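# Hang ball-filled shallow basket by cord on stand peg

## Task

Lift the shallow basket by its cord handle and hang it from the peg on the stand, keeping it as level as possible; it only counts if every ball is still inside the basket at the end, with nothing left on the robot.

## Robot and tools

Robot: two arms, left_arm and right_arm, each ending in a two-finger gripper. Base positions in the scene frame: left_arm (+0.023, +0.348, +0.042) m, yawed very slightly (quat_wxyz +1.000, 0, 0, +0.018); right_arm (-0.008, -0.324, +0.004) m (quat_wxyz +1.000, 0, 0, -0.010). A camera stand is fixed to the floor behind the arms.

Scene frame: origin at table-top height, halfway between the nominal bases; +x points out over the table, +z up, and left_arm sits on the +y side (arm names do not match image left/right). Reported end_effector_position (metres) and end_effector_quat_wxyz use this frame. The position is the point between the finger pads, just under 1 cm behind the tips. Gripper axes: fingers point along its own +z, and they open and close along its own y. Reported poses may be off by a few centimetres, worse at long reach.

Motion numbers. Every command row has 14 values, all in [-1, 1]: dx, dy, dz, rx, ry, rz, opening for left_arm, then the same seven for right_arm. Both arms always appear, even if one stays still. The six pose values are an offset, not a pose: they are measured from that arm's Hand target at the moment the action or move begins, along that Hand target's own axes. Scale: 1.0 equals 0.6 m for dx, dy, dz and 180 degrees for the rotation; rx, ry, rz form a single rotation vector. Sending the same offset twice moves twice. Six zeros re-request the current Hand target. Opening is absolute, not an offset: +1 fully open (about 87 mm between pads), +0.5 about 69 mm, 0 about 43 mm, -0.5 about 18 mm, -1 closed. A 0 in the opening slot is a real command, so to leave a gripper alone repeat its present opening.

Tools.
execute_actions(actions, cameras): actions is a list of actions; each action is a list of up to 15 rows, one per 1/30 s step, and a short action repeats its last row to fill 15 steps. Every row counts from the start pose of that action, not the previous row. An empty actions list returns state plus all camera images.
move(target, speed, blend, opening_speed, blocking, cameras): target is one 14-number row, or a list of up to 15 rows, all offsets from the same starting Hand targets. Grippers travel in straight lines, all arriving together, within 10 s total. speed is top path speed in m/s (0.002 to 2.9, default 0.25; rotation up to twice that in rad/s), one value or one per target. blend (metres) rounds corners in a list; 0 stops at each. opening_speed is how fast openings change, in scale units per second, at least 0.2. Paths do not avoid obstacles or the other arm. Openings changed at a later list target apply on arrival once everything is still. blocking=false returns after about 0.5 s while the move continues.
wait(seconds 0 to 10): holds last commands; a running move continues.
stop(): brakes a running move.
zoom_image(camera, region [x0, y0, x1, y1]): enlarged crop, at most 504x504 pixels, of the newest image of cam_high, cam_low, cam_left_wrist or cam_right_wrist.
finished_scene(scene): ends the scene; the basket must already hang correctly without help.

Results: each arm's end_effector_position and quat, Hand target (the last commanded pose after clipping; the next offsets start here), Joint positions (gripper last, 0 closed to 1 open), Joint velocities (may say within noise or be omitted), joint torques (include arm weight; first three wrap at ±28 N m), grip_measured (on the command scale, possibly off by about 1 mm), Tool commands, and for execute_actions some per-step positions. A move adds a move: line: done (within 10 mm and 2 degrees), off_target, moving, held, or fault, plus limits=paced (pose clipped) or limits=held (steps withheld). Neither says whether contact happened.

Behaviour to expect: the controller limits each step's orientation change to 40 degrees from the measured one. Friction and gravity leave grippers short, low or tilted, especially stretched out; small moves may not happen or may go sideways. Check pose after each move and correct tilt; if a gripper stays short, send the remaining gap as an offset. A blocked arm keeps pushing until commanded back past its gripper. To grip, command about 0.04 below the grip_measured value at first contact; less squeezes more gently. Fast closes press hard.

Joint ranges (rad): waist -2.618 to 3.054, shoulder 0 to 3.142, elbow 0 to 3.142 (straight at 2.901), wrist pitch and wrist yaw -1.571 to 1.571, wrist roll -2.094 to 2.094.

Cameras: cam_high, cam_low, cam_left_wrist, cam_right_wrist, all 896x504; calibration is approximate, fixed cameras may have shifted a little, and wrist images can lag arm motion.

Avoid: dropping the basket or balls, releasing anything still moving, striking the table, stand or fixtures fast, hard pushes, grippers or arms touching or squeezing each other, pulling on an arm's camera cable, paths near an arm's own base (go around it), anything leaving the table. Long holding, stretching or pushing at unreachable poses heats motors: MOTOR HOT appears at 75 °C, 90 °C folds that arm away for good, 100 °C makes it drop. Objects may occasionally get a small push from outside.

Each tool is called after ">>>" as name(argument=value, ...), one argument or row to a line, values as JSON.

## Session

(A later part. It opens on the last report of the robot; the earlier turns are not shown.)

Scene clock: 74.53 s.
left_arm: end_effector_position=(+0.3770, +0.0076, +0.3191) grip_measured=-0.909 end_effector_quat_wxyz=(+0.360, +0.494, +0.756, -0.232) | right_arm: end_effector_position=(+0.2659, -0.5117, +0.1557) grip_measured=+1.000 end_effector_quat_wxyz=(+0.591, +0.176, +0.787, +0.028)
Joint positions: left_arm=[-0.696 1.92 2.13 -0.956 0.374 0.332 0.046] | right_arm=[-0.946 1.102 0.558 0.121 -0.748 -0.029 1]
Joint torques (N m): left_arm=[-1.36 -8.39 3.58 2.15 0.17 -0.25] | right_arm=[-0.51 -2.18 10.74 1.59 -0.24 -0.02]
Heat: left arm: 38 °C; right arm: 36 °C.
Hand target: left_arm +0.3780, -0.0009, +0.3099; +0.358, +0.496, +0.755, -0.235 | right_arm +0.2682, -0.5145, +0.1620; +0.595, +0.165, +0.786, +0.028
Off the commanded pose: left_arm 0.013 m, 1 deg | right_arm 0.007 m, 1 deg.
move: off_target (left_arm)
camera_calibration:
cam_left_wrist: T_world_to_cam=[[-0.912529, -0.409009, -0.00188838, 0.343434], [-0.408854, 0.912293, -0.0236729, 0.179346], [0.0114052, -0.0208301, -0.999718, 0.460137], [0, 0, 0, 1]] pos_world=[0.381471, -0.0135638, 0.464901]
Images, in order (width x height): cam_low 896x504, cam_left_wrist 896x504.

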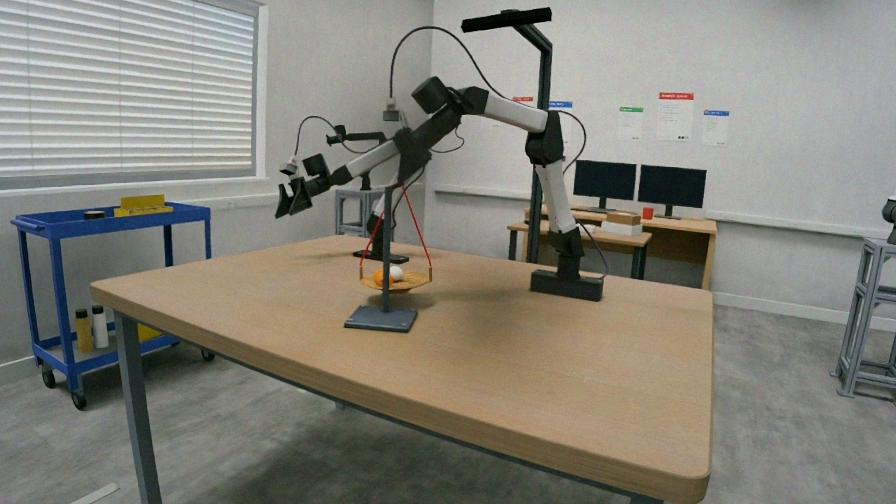

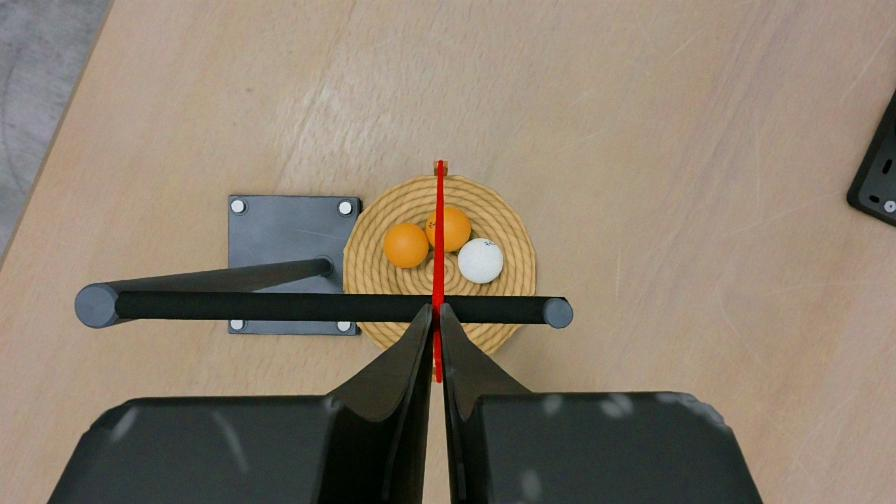

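>>> move(
  target=[-0.0425,0.0025,-0.0587,0,0,0,-1,0,0,0,0,0,0,1],
  speed=0.025,
  cameras=["cam_left_wrist","cam_low"],
)

>>> zoom_image(
  camera="cam_low",
  region=[320, 160, 480, 320],
)

Scene clock: 77.10 s.
left_arm: end_effector_position=(+0.3697, +0.0133, +0.3428) grip_measured=-0.909 end_effector_quat_wxyz=(+0.342, +0.495, +0.765, -0.231) | right_arm: end_effector_position=(+0.2659, -0.5117, +0.1557) grip_measured=+1.000 end_effector_quat_wxyz=(+0.591, +0.176, +0.787, +0.028)
Joint positions: left_arm=[-0.696 2.01 2.398 -1.176 0.374 0.332 0.045] | right_arm=[-0.946 1.102 0.558 0.121 -0.748 -0.029 1]
Joint torques (N m): left_arm=[0.43 -8.69 7.16 1.93 0.28 -0.09] | right_arm=[-0.51 -2.19 10.74 1.59 -0.24 -0.02]
Heat: left arm: 38 °C; right arm: 36 °C.
Hand target: left_arm +0.3749, +0.0099, +0.3519; +0.358, +0.496, +0.755, -0.235 | right_arm +0.2682, -0.5145, +0.1620; +0.595, +0.165, +0.786, +0.028
Off the commanded pose: left_arm 0.011 m, 2 deg | right_arm 0.007 m, 1 deg.
move: off_target (left_arm)
camera_calibration:
cam_left_wrist: T_world_to_cam=[[-0.912287, -0.409192, 0.0171677, 0.332509], [-0.409034, 0.91244, 0.0120488, 0.159561], [-0.0205948, 0.00396981, -0.99978, 0.495443], [0, 0, 0, 1]] pos_world=[0.378813, -0.0114961, 0.487703]
Images, in order (width x height): cam_low 896x504, cam_left_wrist 896x504.

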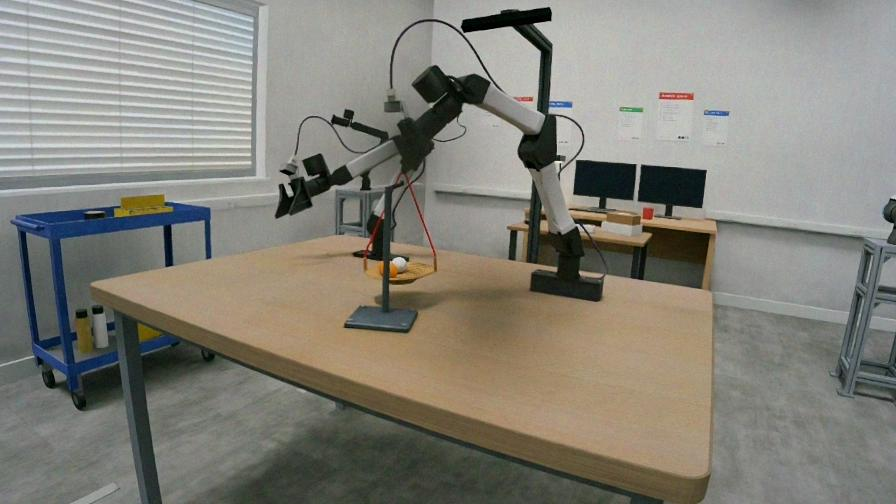

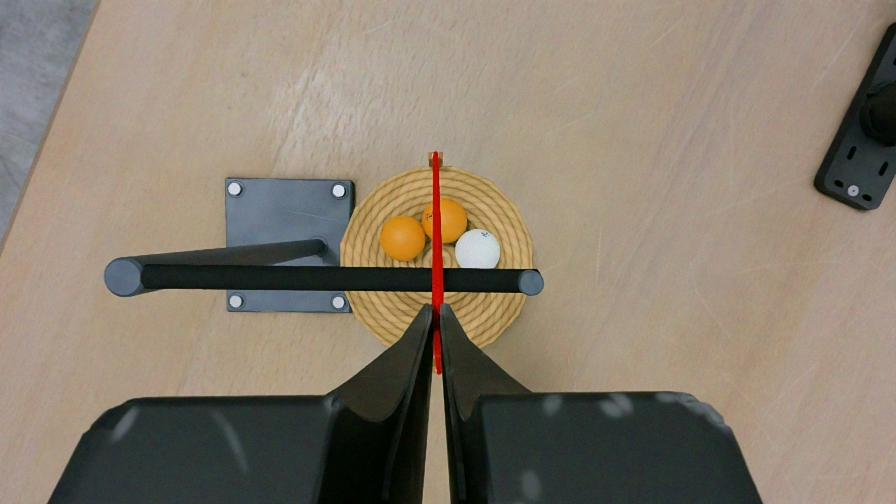

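Scaled by 3.150 from the camera's 896x504 image, which has a finer 1280x720 frame.

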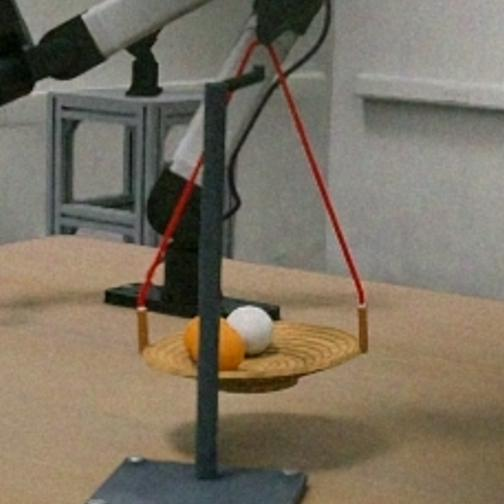

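>>> move(
  target=[0.0238,0.0024,0.0182,0,0,0,-1,0,0,0,0,0,0,1],
  speed=0.02,
  cameras=["cam_left_wrist","cam_low"],
)

>>> zoom_image(
  camera="cam_low",
  region=[320, 160, 480, 320],
)

>>> wait(
  seconds=0.5,
  cameras=["cam_low"],
)

>>> zoom_image(
  camera="cam_low",
  region=[320, 160, 480, 320],
)

Scene clock: 78.73 s.
left_arm: end_effector_position=(+0.3741, +0.0077, +0.3198) grip_measured=-0.909 end_effector_quat_wxyz=(+0.336, +0.496, +0.766, -0.235) | right_arm: end_effector_position=(+0.2659, -0.5117, +0.1557) grip_measured=+1.000 end_effector_quat_wxyz=(+0.591, +0.176, +0.787, +0.028)
Joint positions: left_arm=[-0.696 1.984 2.256 -1.071 0.384 0.332 0.045] | right_arm=[-0.946 1.102 0.558 0.121 -0.748 -0.029 1]
Joint torques (N m): left_arm=[0.61 -11.96 4.44 1.97 0.22 -0.03] | right_arm=[-0.51 -2.17 10.74 1.58 -0.24 -0.02]
Heat: left arm: 38 °C; right arm: 37 °C.
Hand target: left_arm +0.3760, +0.0110, +0.3341; +0.358, +0.496, +0.755, -0.235 | right_arm +0.2682, -0.5145, +0.1620; +0.595, +0.165, +0.786, +0.028
Off the commanded pose: left_arm 0.015 m, 3 deg | right_arm 0.007 m, 1 deg.
move: off_target (left_arm)
camera_calibration:
cam_left_wrist: T_world_to_cam=[[-0.9148, -0.402892, 0.0286068, 0.331872], [-0.402506, 0.915232, 0.0184265, 0.162202], [-0.0336057, 0.00534215, -0.999421, 0.477368], [0, 0, 0, 1]] pos_world=[0.384926, -0.0172943, 0.464609]
Images, in order (width x height): cam_low 896x504, cam_left_wrist 896x504.

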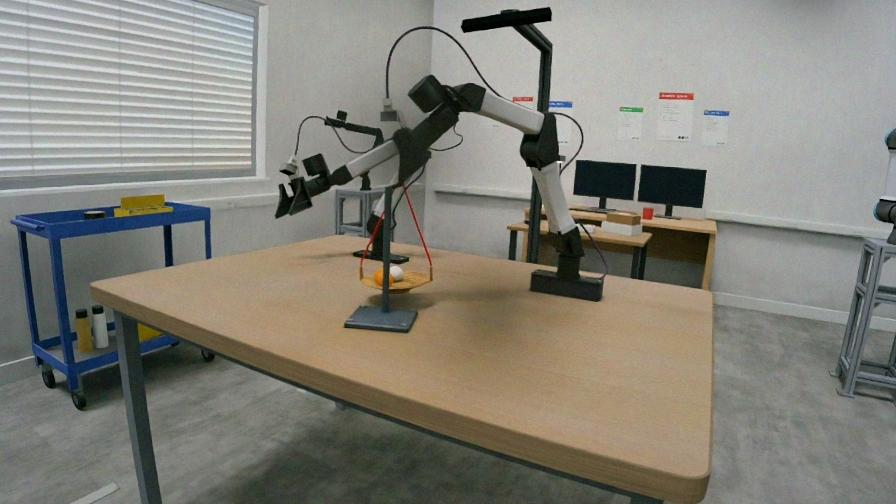

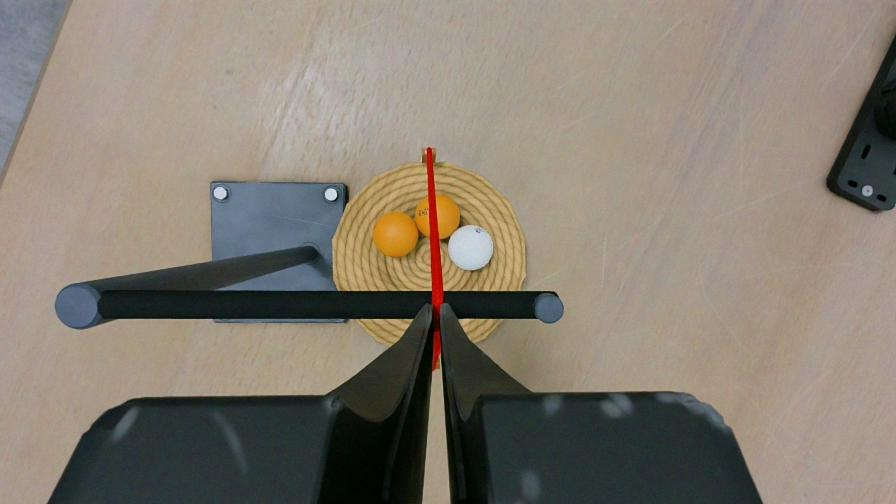

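Scaled by 3.150 from the camera's 896x504 image, which has a finer 1280x720 frame.

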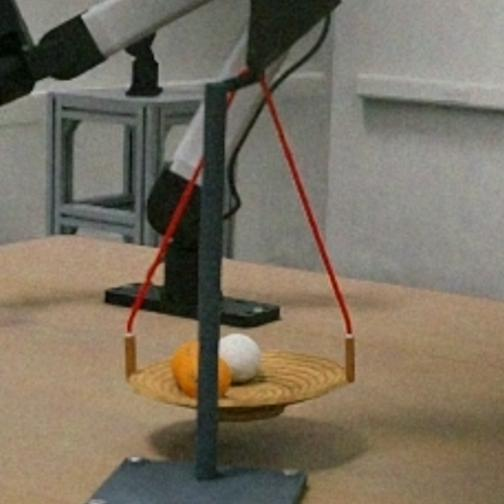

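Scene clock: 79.23 s.
left_arm: end_effector_position=(+0.3741, +0.0077, +0.3198) grip_measured=-0.909 end_effector_quat_wxyz=(+0.336, +0.496, +0.766, -0.235) | right_arm: end_effector_position=(+0.2659, -0.5117, +0.1557) grip_measured=+1.000 end_effector_quat_wxyz=(+0.591, +0.176, +0.787, +0.028)
Joint positions: left_arm=[-0.696 1.984 2.256 -1.071 0.384 0.332 0.045] | right_arm=[-0.946 1.102 0.558 0.121 -0.748 -0.029 1]
Joint torques (N m): left_arm=[0.58 -12.03 4.36 2 0.24 -0.05] | right_arm=[-0.5 -2.17 10.74 1.58 -0.24 -0.02]
Heat: left arm: 38 °C; right arm: 37 °C.
Hand target: left_arm +0.3760, +0.0111, +0.3341; +0.358, +0.496, +0.755, -0.235 | right_arm +0.2682, -0.5145, +0.1620; +0.595, +0.165, +0.786, +0.028
Tool commands: left_gripper/opening=-1.0 right_gripper/opening=+1.0
Off the commanded pose: left_arm 0.015 m, 3 deg | right_arm 0.007 m, 1 deg.
wait: 0.50 s; at rest by 0.17 s
Images, in order (width x height): cam_low 896x504.

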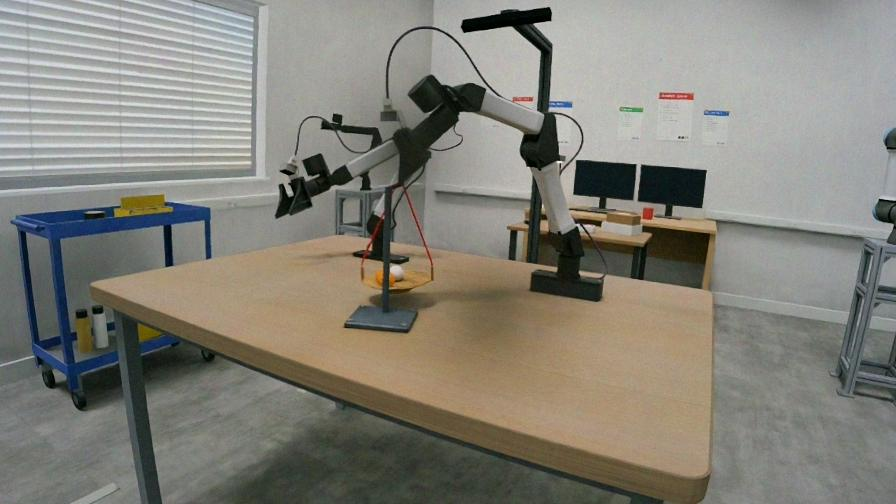

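Scaled by 3.150 from the camera's 896x504 image, which has a finer 1280x720 frame.

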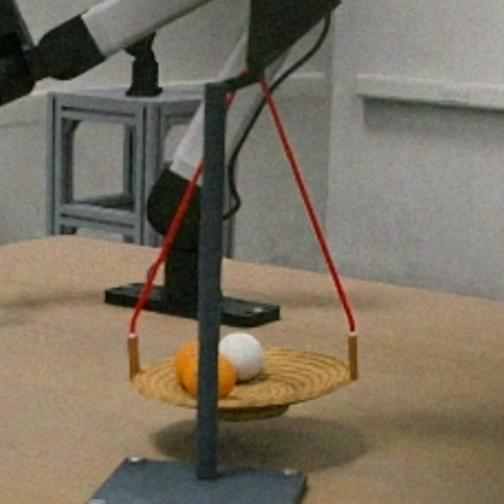

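>>> move(
  target=[
    [-0.012,0,-0.0272,0,0,0,-1,0,0,0,0,0,0,1],
    [0.0087,0,-0.0104,0,0,0,-1,0,0,0,0,0,0,1],
  ],
  speed=0.025,
  cameras=["cam_left_wrist","cam_low"],
)

>>> zoom_image(
  camera="cam_low",
  region=[320, 160, 480, 320],
)

>>> wait(
  seconds=0.5,
  cameras=["cam_low"],
)

>>> zoom_image(
  camera="cam_low",
  region=[320, 160, 480, 320],
)

Scene clock: 81.57 s.
left_arm: end_effector_position=(+0.3705, +0.0160, +0.3190) grip_measured=-0.910 end_effector_quat_wxyz=(+0.333, +0.495, +0.768, -0.235) | right_arm: end_effector_position=(+0.2659, -0.5117, +0.1557) grip_measured=+1.000 end_effector_quat_wxyz=(+0.591, +0.176, +0.787, +0.028)
Joint positions: left_arm=[-0.685 1.948 2.205 -1.063 0.39 0.337 0.045] | right_arm=[-0.946 1.102 0.558 0.121 -0.748 -0.029 1]
Joint torques (N m): left_arm=[0.59 -11.69 4.46 2 0.22 0] | right_arm=[-0.5 -2.17 10.74 1.58 -0.24 -0.02]
Heat: left arm: 39 °C; right arm: 37 °C.
Hand target: left_arm +0.3727, +0.0184, +0.3340; +0.358, +0.496, +0.755, -0.236 | right_arm +0.2682, -0.5145, +0.1620; +0.595, +0.165, +0.786, +0.028
Off the commanded pose: left_arm 0.015 m, 3 deg | right_arm 0.007 m, 1 deg.
move: off_target (left_arm)
camera_calibration:
cam_left_wrist: T_world_to_cam=[[-0.913392, -0.405724, 0.0331965, 0.33006], [-0.405129, 0.913962, 0.0233237, 0.152582], [-0.0398033, 0.00785478, -0.999177, 0.47852], [0, 0, 0, 1]] pos_world=[0.382336, -0.00929917, 0.46361]
Images, in order (width x height): cam_low 896x504, cam_left_wrist 896x504.

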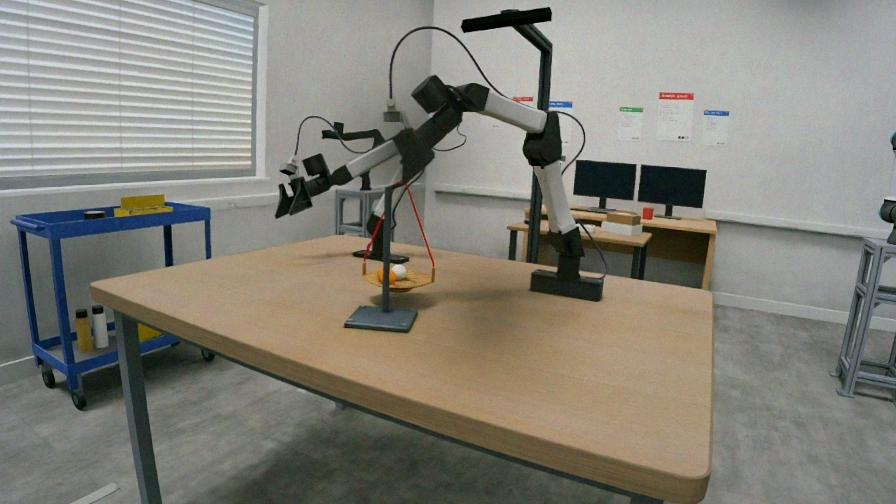

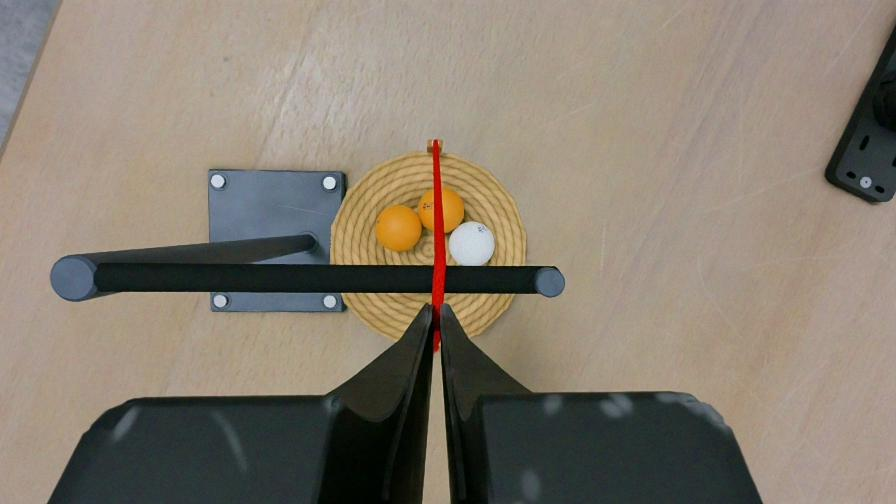

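Scaled by 3.150 from the camera's 896x504 image, which has a finer 1280x720 frame.

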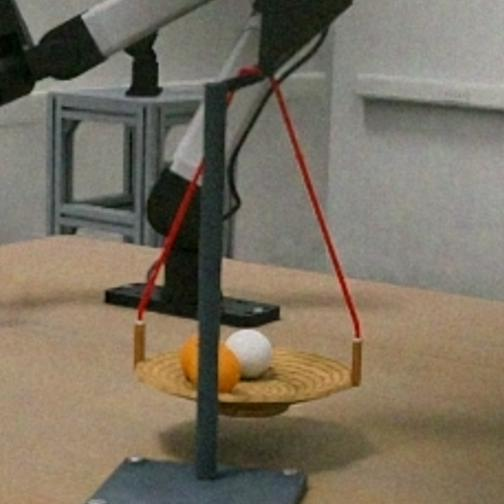

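Scene clock: 82.07 s.
left_arm: end_effector_position=(+0.3705, +0.0160, +0.3189) grip_measured=-0.910 end_effector_quat_wxyz=(+0.333, +0.495, +0.768, -0.235) | right_arm: end_effector_position=(+0.2659, -0.5117, +0.1557) grip_measured=+1.000 end_effector_quat_wxyz=(+0.591, +0.176, +0.787, +0.028)
Joint positions: left_arm=[-0.685 1.948 2.204 -1.063 0.39 0.337 0.045] | right_arm=[-0.946 1.102 0.558 0.121 -0.748 -0.029 1]
Joint torques (N m): left_arm=[0.47 -11.74 4.45 2.03 0.24 -0.02] | right_arm=[-0.51 -2.21 10.73 1.59 -0.24 -0.02]
Heat: left arm: 39 °C; right arm: 37 °C.
Hand target: left_arm +0.3727, +0.0184, +0.3338; +0.358, +0.496, +0.755, -0.236 | right_arm +0.2682, -0.5145, +0.1620; +0.595, +0.165, +0.786, +0.028
Tool commands: left_gripper/opening=-1.0 right_gripper/opening=+1.0
Off the commanded pose: left_arm 0.015 m, 3 deg | right_arm 0.007 m, 1 deg.
wait: 0.50 s; at rest by 0.17 s
Images, in order (width x height): cam_low 896x504.

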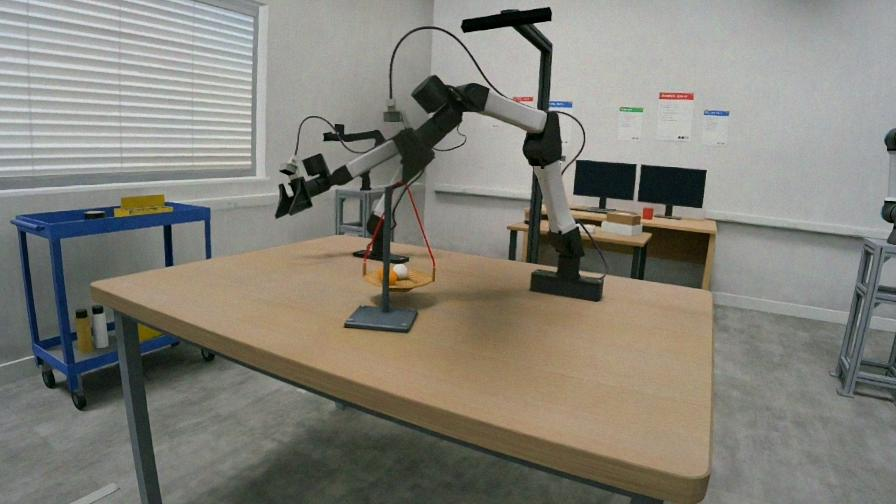

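Scaled by 3.150 from the camera's 896x504 image, which has a finer 1280x720 frame.

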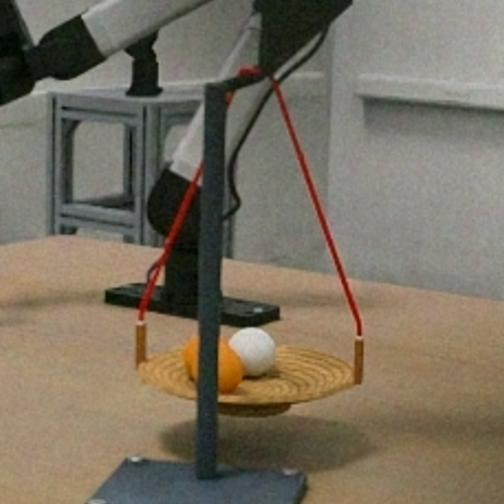

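>>> move(
  target=[0.008,0,0.008,0,0,0,-0.55,0,0,0,0,0,0,1],
  speed=0.02,
  opening_speed=0.2,
  cameras=["cam_left_wrist","cam_low"],
)

>>> wait(
  seconds=0.5,
  cameras=["cam_low","cam_left_wrist"],
)

>>> zoom_image(
  camera="cam_low",
  region=[320, 160, 480, 320],
)

Scene clock: 84.83 s.
left_arm: end_effector_position=(+0.3714, +0.0151, +0.3143) grip_measured=-0.550 end_effector_quat_wxyz=(+0.338, +0.495, +0.765, -0.236) | right_arm: end_effector_position=(+0.2659, -0.5117, +0.1557) grip_measured=+1.000 end_effector_quat_wxyz=(+0.591, +0.176, +0.787, +0.028)
Joint positions: left_arm=[-0.685 1.928 2.148 -1.016 0.392 0.337 0.225] | right_arm=[-0.946 1.102 0.558 0.121 -0.748 -0.029 1]
Joint torques (N m): left_arm=[0.51 -11.29 4.75 1.92 0.22 -0.03] | right_arm=[-0.51 -2.18 10.73 1.59 -0.24 -0.02]
Heat: left arm: 39 °C; right arm: 37 °C.
Hand target: left_arm +0.3729, +0.0178, +0.3271; +0.358, +0.496, +0.755, -0.236 | right_arm +0.2682, -0.5145, +0.1620; +0.595, +0.165, +0.786, +0.028
Off the commanded pose: left_arm 0.013 m, 3 deg | right_arm 0.007 m, 1 deg.
move: off_target (left_arm)
camera_calibration:
cam_left_wrist: T_world_to_cam=[[-0.913982, -0.404732, 0.0287773, 0.332189], [-0.404506, 0.914435, 0.0135569, 0.1568], [-0.0318019, 0.000750214, -0.999494, 0.471134], [0, 0, 0, 1]] pos_world=[0.382025, -0.00928942, 0.45921]
Images, in order (width x height): cam_low 896x504, cam_left_wrist 896x504.

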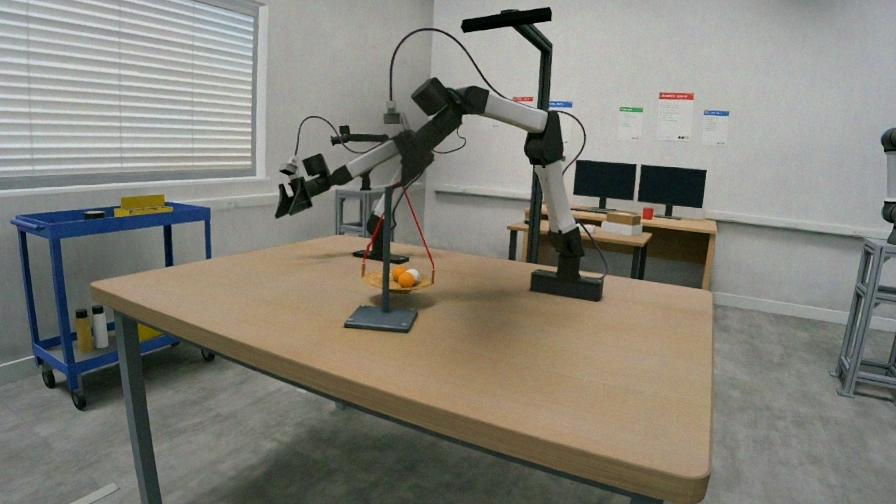

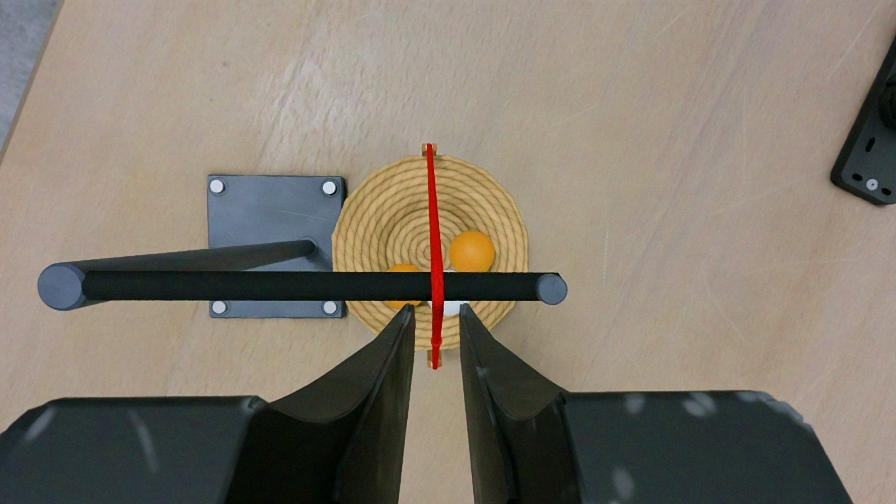

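Scene clock: 85.33 s.
left_arm: end_effector_position=(+0.3714, +0.0151, +0.3143) grip_measured=-0.550 end_effector_quat_wxyz=(+0.338, +0.495, +0.765, -0.236) | right_arm: end_effector_position=(+0.2659, -0.5117, +0.1557) grip_measured=+1.000 end_effector_quat_wxyz=(+0.591, +0.176, +0.787, +0.028)
Joint positions: left_arm=[-0.685 1.928 2.148 -1.016 0.392 0.337 0.225] | right_arm=[-0.946 1.102 0.558 0.121 -0.748 -0.029 1]
Joint torques (N m): left_arm=[0.46 -11.4 4.72 1.94 0.21 0] | right_arm=[-0.5 -2.19 10.73 1.58 -0.24 -0.02]
Heat: left arm: 39 °C; right arm: 37 °C.
Hand target: left_arm +0.3729, +0.0178, +0.3271; +0.358, +0.496, +0.755, -0.236 | right_arm +0.2682, -0.5145, +0.1620; +0.595, +0.165, +0.786, +0.028
Tool commands: left_gripper/opening=-0.55 right_gripper/opening=+1.0
Off the commanded pose: left_arm 0.013 m, 3 deg | right_arm 0.007 m, 1 deg.
wait: 0.50 s; at rest by 0.17 s
camera_calibration:
cam_left_wrist: T_world_to_cam=[[-0.913982, -0.404732, 0.0287773, 0.332189], [-0.404506, 0.914435, 0.0135569, 0.1568], [-0.0318019, 0.000750214, -0.999494, 0.471134], [0, 0, 0, 1]] pos_world=[0.382025, -0.00928942, 0.45921]
Images, in order (width x height): cam_low 896x504, cam_left_wrist 896x504.

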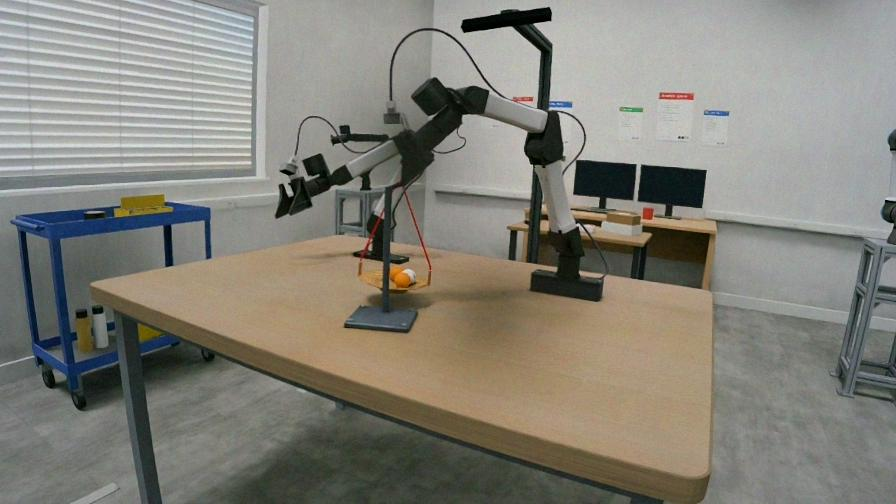

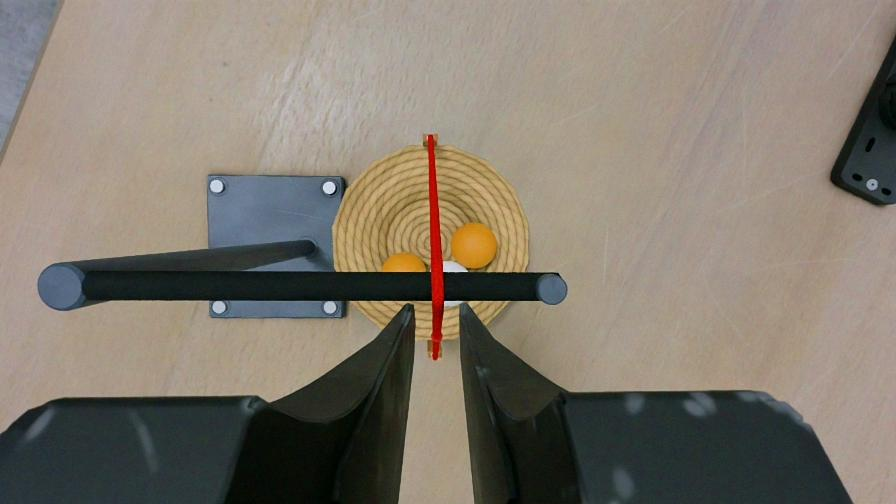

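Scaled by 3.150 from the camera's 896x504 image, which has a finer 1280x720 frame.

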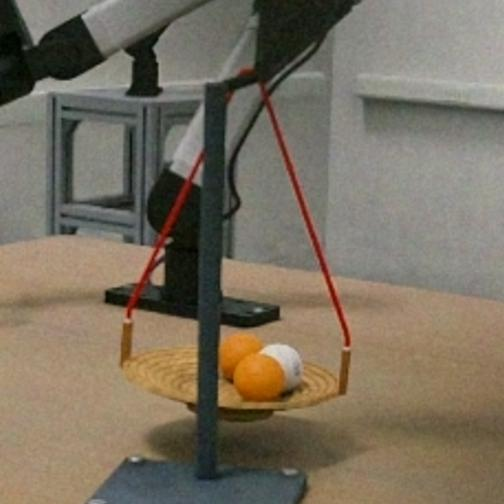

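>>> wait(
  seconds=1.0,
  cameras=["cam_low","cam_left_wrist"],
)

>>> zoom_image(
  camera="cam_low",
  region=[320, 160, 480, 320],
)

>>> zoom_image(
  camera="cam_left_wrist",
  region=[350, 230, 550, 380],
)

Scene clock: 86.47 s.
left_arm: end_effector_position=(+0.3714, +0.0151, +0.3143) grip_measured=-0.550 end_effector_quat_wxyz=(+0.338, +0.495, +0.765, -0.236) | right_arm: end_effector_position=(+0.2659, -0.5117, +0.1557) grip_measured=+1.000 end_effector_quat_wxyz=(+0.591, +0.176, +0.787, +0.028)
Joint positions: left_arm=[-0.685 1.928 2.148 -1.016 0.392 0.337 0.225] | right_arm=[-0.946 1.102 0.558 0.121 -0.748 -0.029 1]
Joint torques (N m): left_arm=[0.39 -11.36 4.86 1.94 0.2 -0.05] | right_arm=[-0.5 -2.19 10.73 1.58 -0.24 -0.02]
Heat: left arm: 40 °C; right arm: 37 °C.
Hand target: left_arm +0.3729, +0.0178, +0.3271; +0.358, +0.496, +0.755, -0.236 | right_arm +0.2682, -0.5145, +0.1620; +0.595, +0.165, +0.786, +0.028
Tool commands: left_gripper/opening=-0.55 right_gripper/opening=+1.0
Off the commanded pose: left_arm 0.013 m, 3 deg | right_arm 0.007 m, 1 deg.
wait: 1.00 s; at rest by 0.03 s
camera_calibration:
cam_left_wrist: T_world_to_cam=[[-0.913982, -0.404732, 0.0287773, 0.332189], [-0.404506, 0.914435, 0.0135569, 0.1568], [-0.0318019, 0.000750214, -0.999494, 0.471134], [0, 0, 0, 1]] pos_world=[0.382025, -0.00928942, 0.45921]
Images, in order (width x height): cam_low 896x504, cam_left_wrist 896x504.

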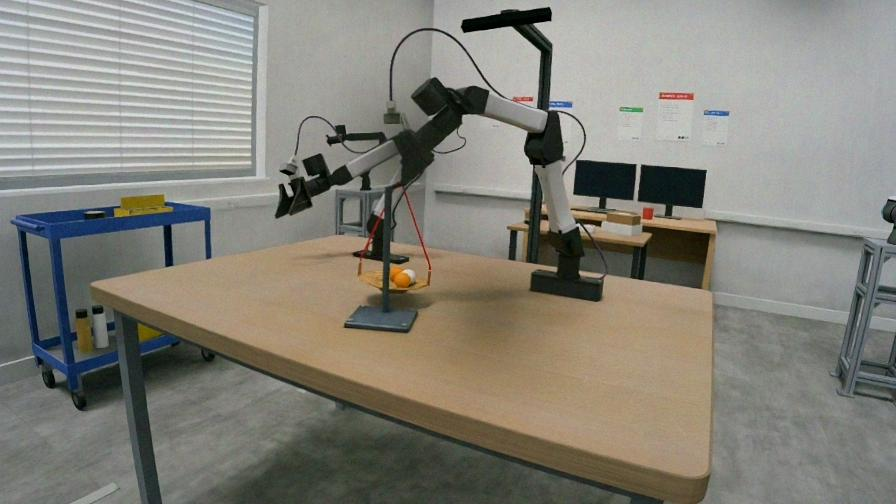

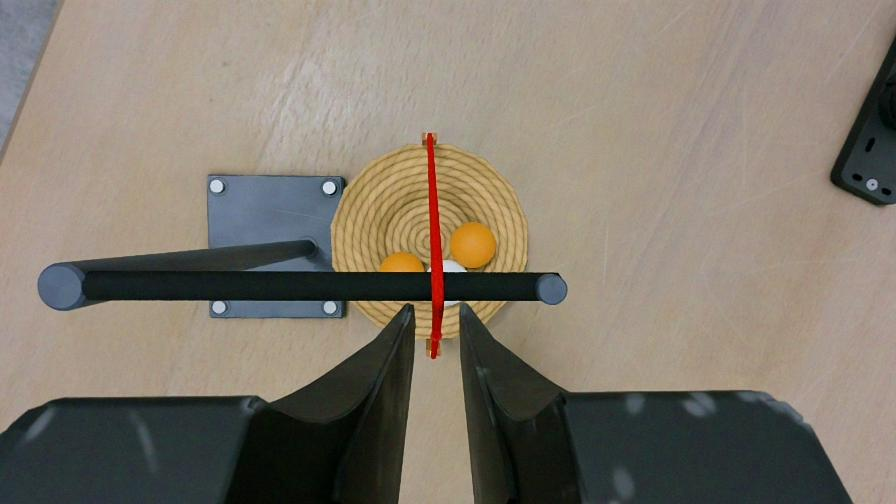

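Scaled by 3.150 from the camera's 896x504 image, which has a finer 1280x720 frame.

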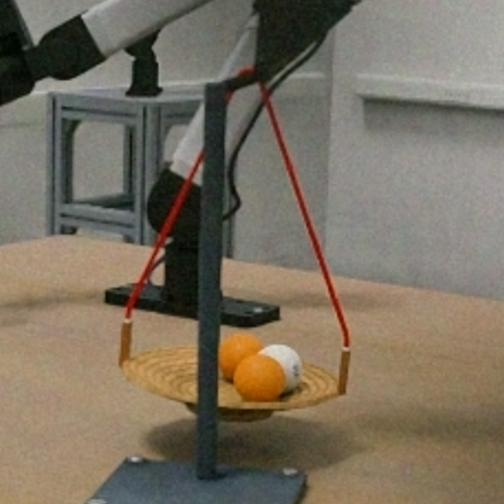

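Scaled by 2.520 from the camera's 896x504 image, which has a finer 1280x720 frame.

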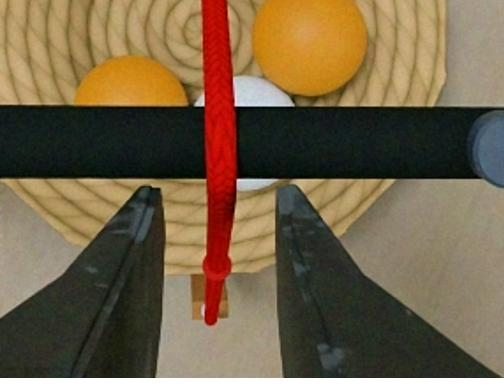

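>>> move(
  target=[0,0,0,0,0,0,-1,0,0,0,0,0,0,1],
  speed=0.02,
  opening_speed=0.5,
)

>>> move(
  target=[
    [-0.0361,0,-0.0217,0,0,0,-1,0,0,0,0,0,0,1],
    [-0.0129,0,-0.0027,0,0,0,-1,0,0,0,0,0,0,1],
  ],
  speed=0.025,
  cameras=["cam_left_wrist","cam_low"],
)

>>> zoom_image(
  camera="cam_low",
  region=[320, 160, 480, 320],
)

>>> wait(
  seconds=0.5,
  cameras=["cam_low"],
)

>>> zoom_image(
  camera="cam_low",
  region=[320, 160, 480, 320],
)

Scene clock: 88.27 s.
left_arm: end_effector_position=(+0.3717, +0.0163, +0.3145) grip_measured=-0.994 end_effector_quat_wxyz=(+0.338, +0.494, +0.766, -0.235) | right_arm: end_effector_position=(+0.2659, -0.5117, +0.1557) grip_measured=+1.000 end_effector_quat_wxyz=(+0.591, +0.176, +0.787, +0.028)
Joint positions: left_arm=[-0.682 1.927 2.148 -1.018 0.392 0.337 0.003] | right_arm=[-0.946 1.102 0.558 0.121 -0.748 -0.029 1]
Joint torques (N m): left_arm=[0.29 -11.28 4.78 1.97 0.26 0.01] | right_arm=[-0.49 -2.18 10.73 1.59 -0.24 -0.02]
Heat: left arm: 40 °C; right arm: 37 °C.
Hand target: left_arm +0.3730, +0.0178, +0.3271; +0.358, +0.496, +0.755, -0.235 | right_arm +0.2682, -0.5145, +0.1620; +0.595, +0.165, +0.786, +0.028
Off the commanded pose: left_arm 0.013 m, 3 deg | right_arm 0.007 m, 1 deg.
move: off_target (left_arm)

Scene clock: 90.90 s.
left_arm: end_effector_position=(+0.3737, +0.0151, +0.3176) grip_measured=-0.994 end_effector_quat_wxyz=(+0.331, +0.494, +0.769, -0.234) | right_arm: end_effector_position=(+0.2659, -0.5117, +0.1557) grip_measured=+1.000 end_effector_quat_wxyz=(+0.591, +0.176, +0.787, +0.028)
Joint positions: left_arm=[-0.682 1.969 2.232 -1.076 0.391 0.337 0.003] | right_arm=[-0.946 1.102 0.558 0.121 -0.748 -0.029 1]
Joint torques (N m): left_arm=[-0.17 -11.97 4.62 2.05 0.18 -0.06] | right_arm=[-0.51 -2.19 10.73 1.58 -0.24 -0.02]
Heat: left arm: 40 °C; right arm: 37 °C.
Hand target: left_arm +0.3744, +0.0144, +0.3343; +0.358, +0.496, +0.755, -0.236 | right_arm +0.2682, -0.5145, +0.1620; +0.595, +0.165, +0.786, +0.028
Off the commanded pose: left_arm 0.017 m, 4 deg | right_arm 0.007 m, 1 deg.
move: off_target (left_arm)
camera_calibration:
cam_left_wrist: T_world_to_cam=[[-0.912349, -0.407763, 0.0367179, 0.331152], [-0.406921, 0.913022, 0.0283941, 0.153866], [-0.0451023, 0.0109641, -0.998922, 0.479055], [0, 0, 0, 1]] pos_world=[0.386344, -0.0107043, 0.46201]
Images, in order (width x height): cam_low 896x504, cam_left_wrist 896x504.

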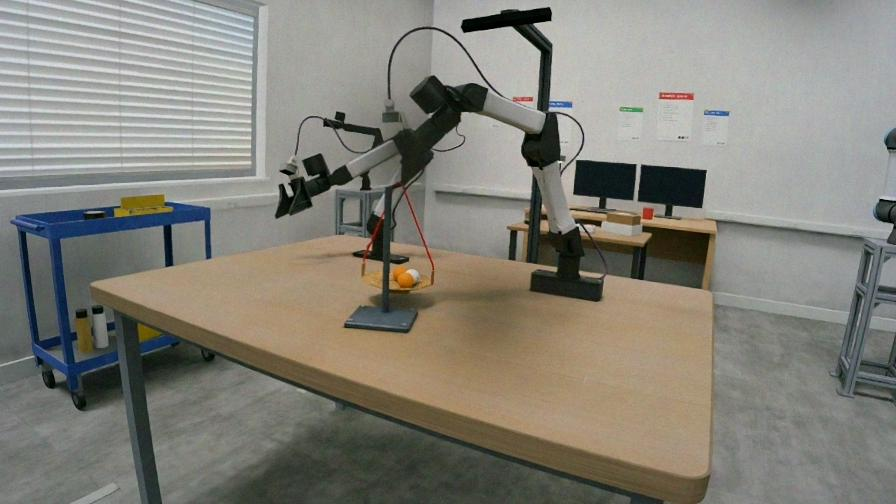

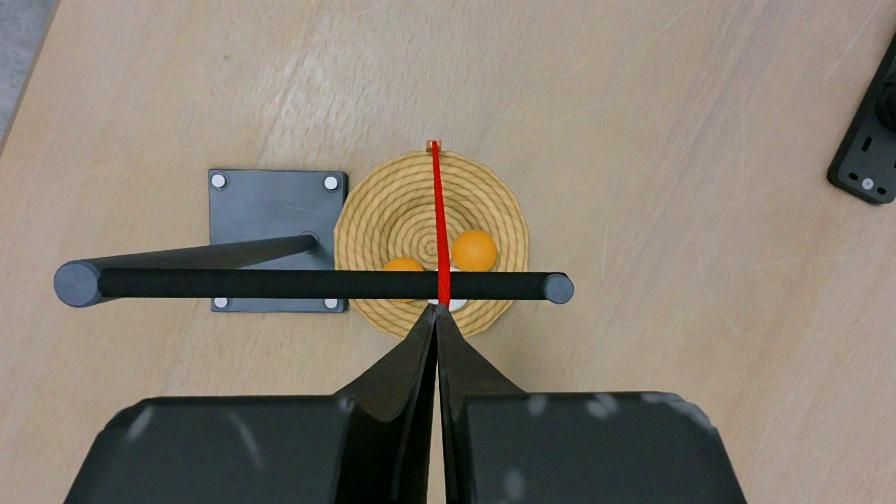

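Scaled by 3.150 from the camera's 896x504 image, which has a finer 1280x720 frame.

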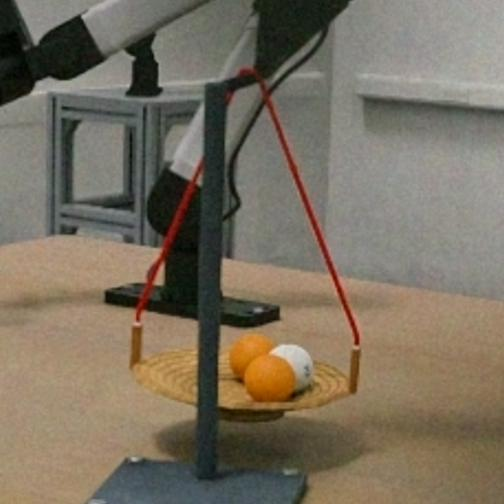

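Scene clock: 91.40 s.
left_arm: end_effector_position=(+0.3737, +0.0151, +0.3176) grip_measured=-0.994 end_effector_quat_wxyz=(+0.331, +0.494, +0.769, -0.234) | right_arm: end_effector_position=(+0.2659, -0.5117, +0.1557) grip_measured=+1.000 end_effector_quat_wxyz=(+0.591, +0.176, +0.787, +0.028)
Joint positions: left_arm=[-0.682 1.969 2.232 -1.076 0.391 0.337 0.003] | right_arm=[-0.946 1.102 0.558 0.121 -0.748 -0.029 1]
Joint torques (N m): left_arm=[-0.31 -12.11 4.45 2.06 0.16 -0.09] | right_arm=[-0.51 -2.17 10.74 1.58 -0.24 -0.01]
Heat: left arm: 40 °C; right arm: 37 °C.
Hand target: left_arm +0.3744, +0.0144, +0.3343; +0.358, +0.496, +0.755, -0.236 | right_arm +0.2682, -0.5145, +0.1620; +0.595, +0.165, +0.786, +0.028
Tool commands: left_gripper/opening=-1.0 right_gripper/opening=+1.0
Off the commanded pose: left_arm 0.017 m, 4 deg | right_arm 0.007 m, 1 deg.
wait: 0.50 s; at rest by 0.17 s
Images, in order (width x height): cam_low 896x504.

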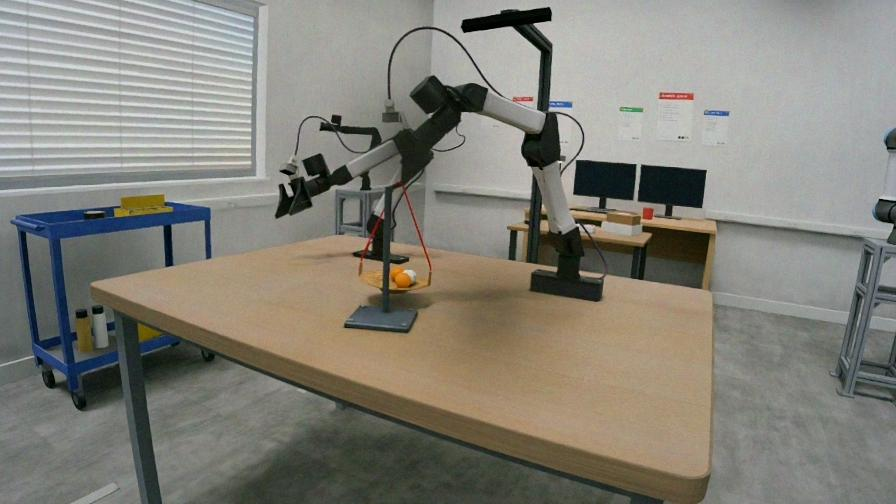

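Scaled by 3.150 from the camera's 896x504 image, which has a finer 1280x720 frame.

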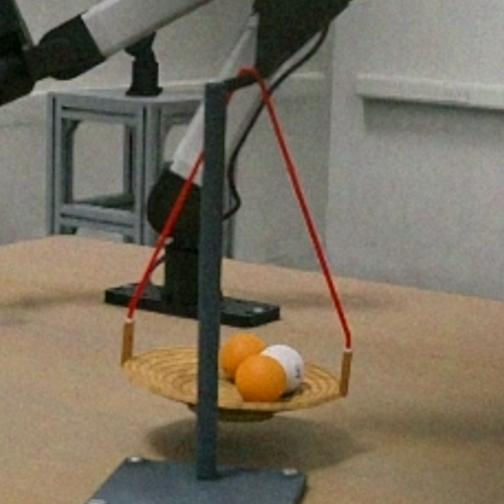

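>>> move(
  target=[-0.0258,0,-0.021,0,0,0,-0.55,0,0,0,0,0,0,1],
  speed=0.03,
  cameras=["cam_left_wrist"],
)

Scene clock: 93.07 s.
left_arm: end_effector_position=(+0.3721, +0.0162, +0.3534) grip_measured=-0.550 end_effector_quat_wxyz=(+0.356, +0.493, +0.758, -0.236) | right_arm: end_effector_position=(+0.2659, -0.5117, +0.1557) grip_measured=+1.000 end_effector_quat_wxyz=(+0.591, +0.176, +0.787, +0.028)
Joint positions: left_arm=[-0.682 1.997 2.404 -1.164 0.391 0.337 0.225] | right_arm=[-0.946 1.102 0.558 0.121 -0.748 -0.029 1]
Joint torques (N m): left_arm=[-0.29 -8.13 6.76 1.7 0.17 -0.05] | right_arm=[-0.54 -2.19 10.71 1.59 -0.24 -0.02]
Heat: left arm: 40 °C; right arm: 37 °C.
Hand target: left_arm +0.3743, +0.0144, +0.3543; +0.358, +0.496, +0.755, -0.236 | right_arm +0.2682, -0.5145, +0.1620; +0.595, +0.165, +0.786, +0.028
Off the commanded pose: left_arm 0.003 m, 0 deg | right_arm 0.007 m, 1 deg.
move: done
camera_calibration:
cam_left_wrist: T_world_to_cam=[[-0.91338, -0.407, 0.00937646, 0.338851], [-0.407108, 0.913137, -0.0210438, 0.168718], [0.0000028389, -0.0230382, -0.999735, 0.498767], [0, 0, 0, 1]] pos_world=[0.378185, -0.0046598, 0.499008]
Images, in order (width x height): cam_left_wrist 896x504.

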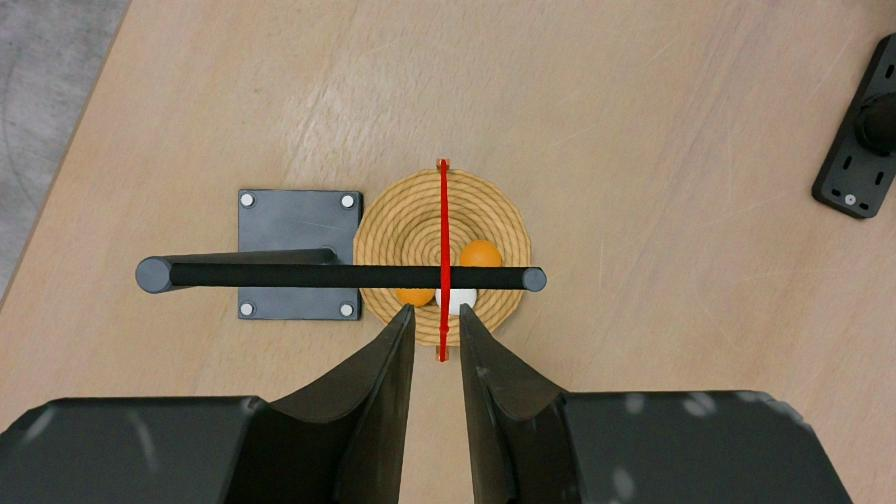

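>>> move(
  target=[
    [0.0095,-0.004,0.0392,0,0,0,-0.55,0,0,0,0,0,0,1],
    [0.0397,-0.0045,0.0658,0,0,0,-0.55,0,0,0,0,0,0,1],
  ],
  speed=0.025,
  cameras=["cam_left_wrist"],
)

>>> zoom_image(
  camera="cam_left_wrist",
  region=[350, 230, 550, 380],
)

Scene clock: 96.23 s.
left_arm: end_effector_position=(+0.3804, +0.0006, +0.3203) grip_measured=-0.550 end_effector_quat_wxyz=(+0.370, +0.496, +0.749, -0.238) | right_arm: end_effector_position=(+0.2659, -0.5117, +0.1557) grip_measured=+1.000 end_effector_quat_wxyz=(+0.591, +0.176, +0.787, +0.028)
Joint positions: left_arm=[-0.7 1.928 2.127 -0.922 0.383 0.331 0.225] | right_arm=[-0.946 1.102 0.558 0.121 -0.748 -0.029 1]
Joint torques (N m): left_arm=[-0.7 -8.75 4.33 1.76 0.07 -0.21] | right_arm=[-0.5 -2.18 10.74 1.58 -0.24 -0.02]
Heat: left arm: 40 °C; right arm: 37 °C.
Hand target: left_arm +0.3781, -0.0008, +0.3107; +0.358, +0.496, +0.755, -0.235 | right_arm +0.2682, -0.5145, +0.1620; +0.595, +0.165, +0.786, +0.028
Off the commanded pose: left_arm 0.010 m, 2 deg | right_arm 0.007 m, 1 deg.
move: done
camera_calibration:
cam_left_wrist: T_world_to_cam=[[-0.916554, -0.399843, -0.00736789, 0.346919], [-0.399066, 0.915659, -0.0481235, 0.191211], [0.0259883, -0.0411675, -0.998814, 0.455186], [0, 0, 0, 1]] pos_world=[0.382446, -0.0176321, 0.466404]
Images, in order (width x height): cam_left_wrist 896x504.

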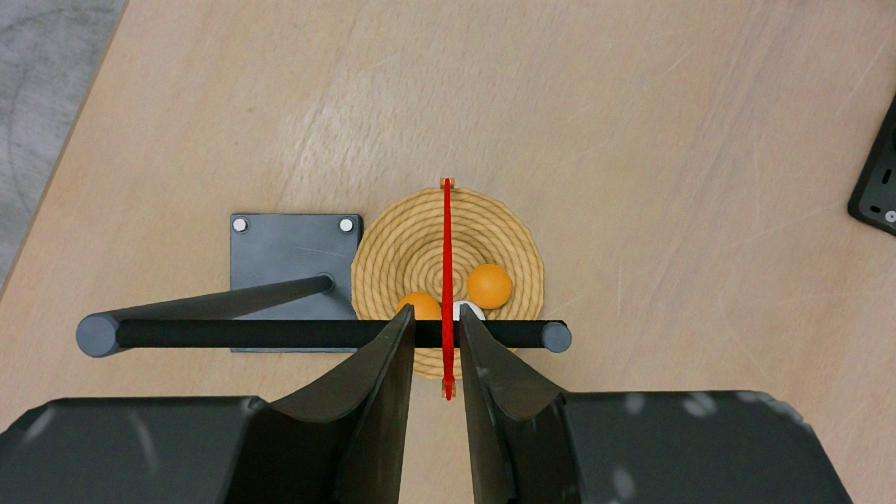

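Scaled by 2.520 from the camera's 896x504 image, which has a finer 1280x720 frame.

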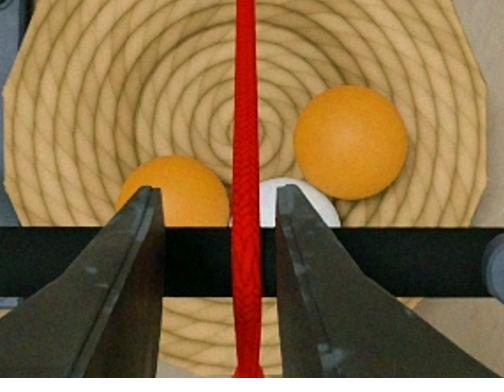

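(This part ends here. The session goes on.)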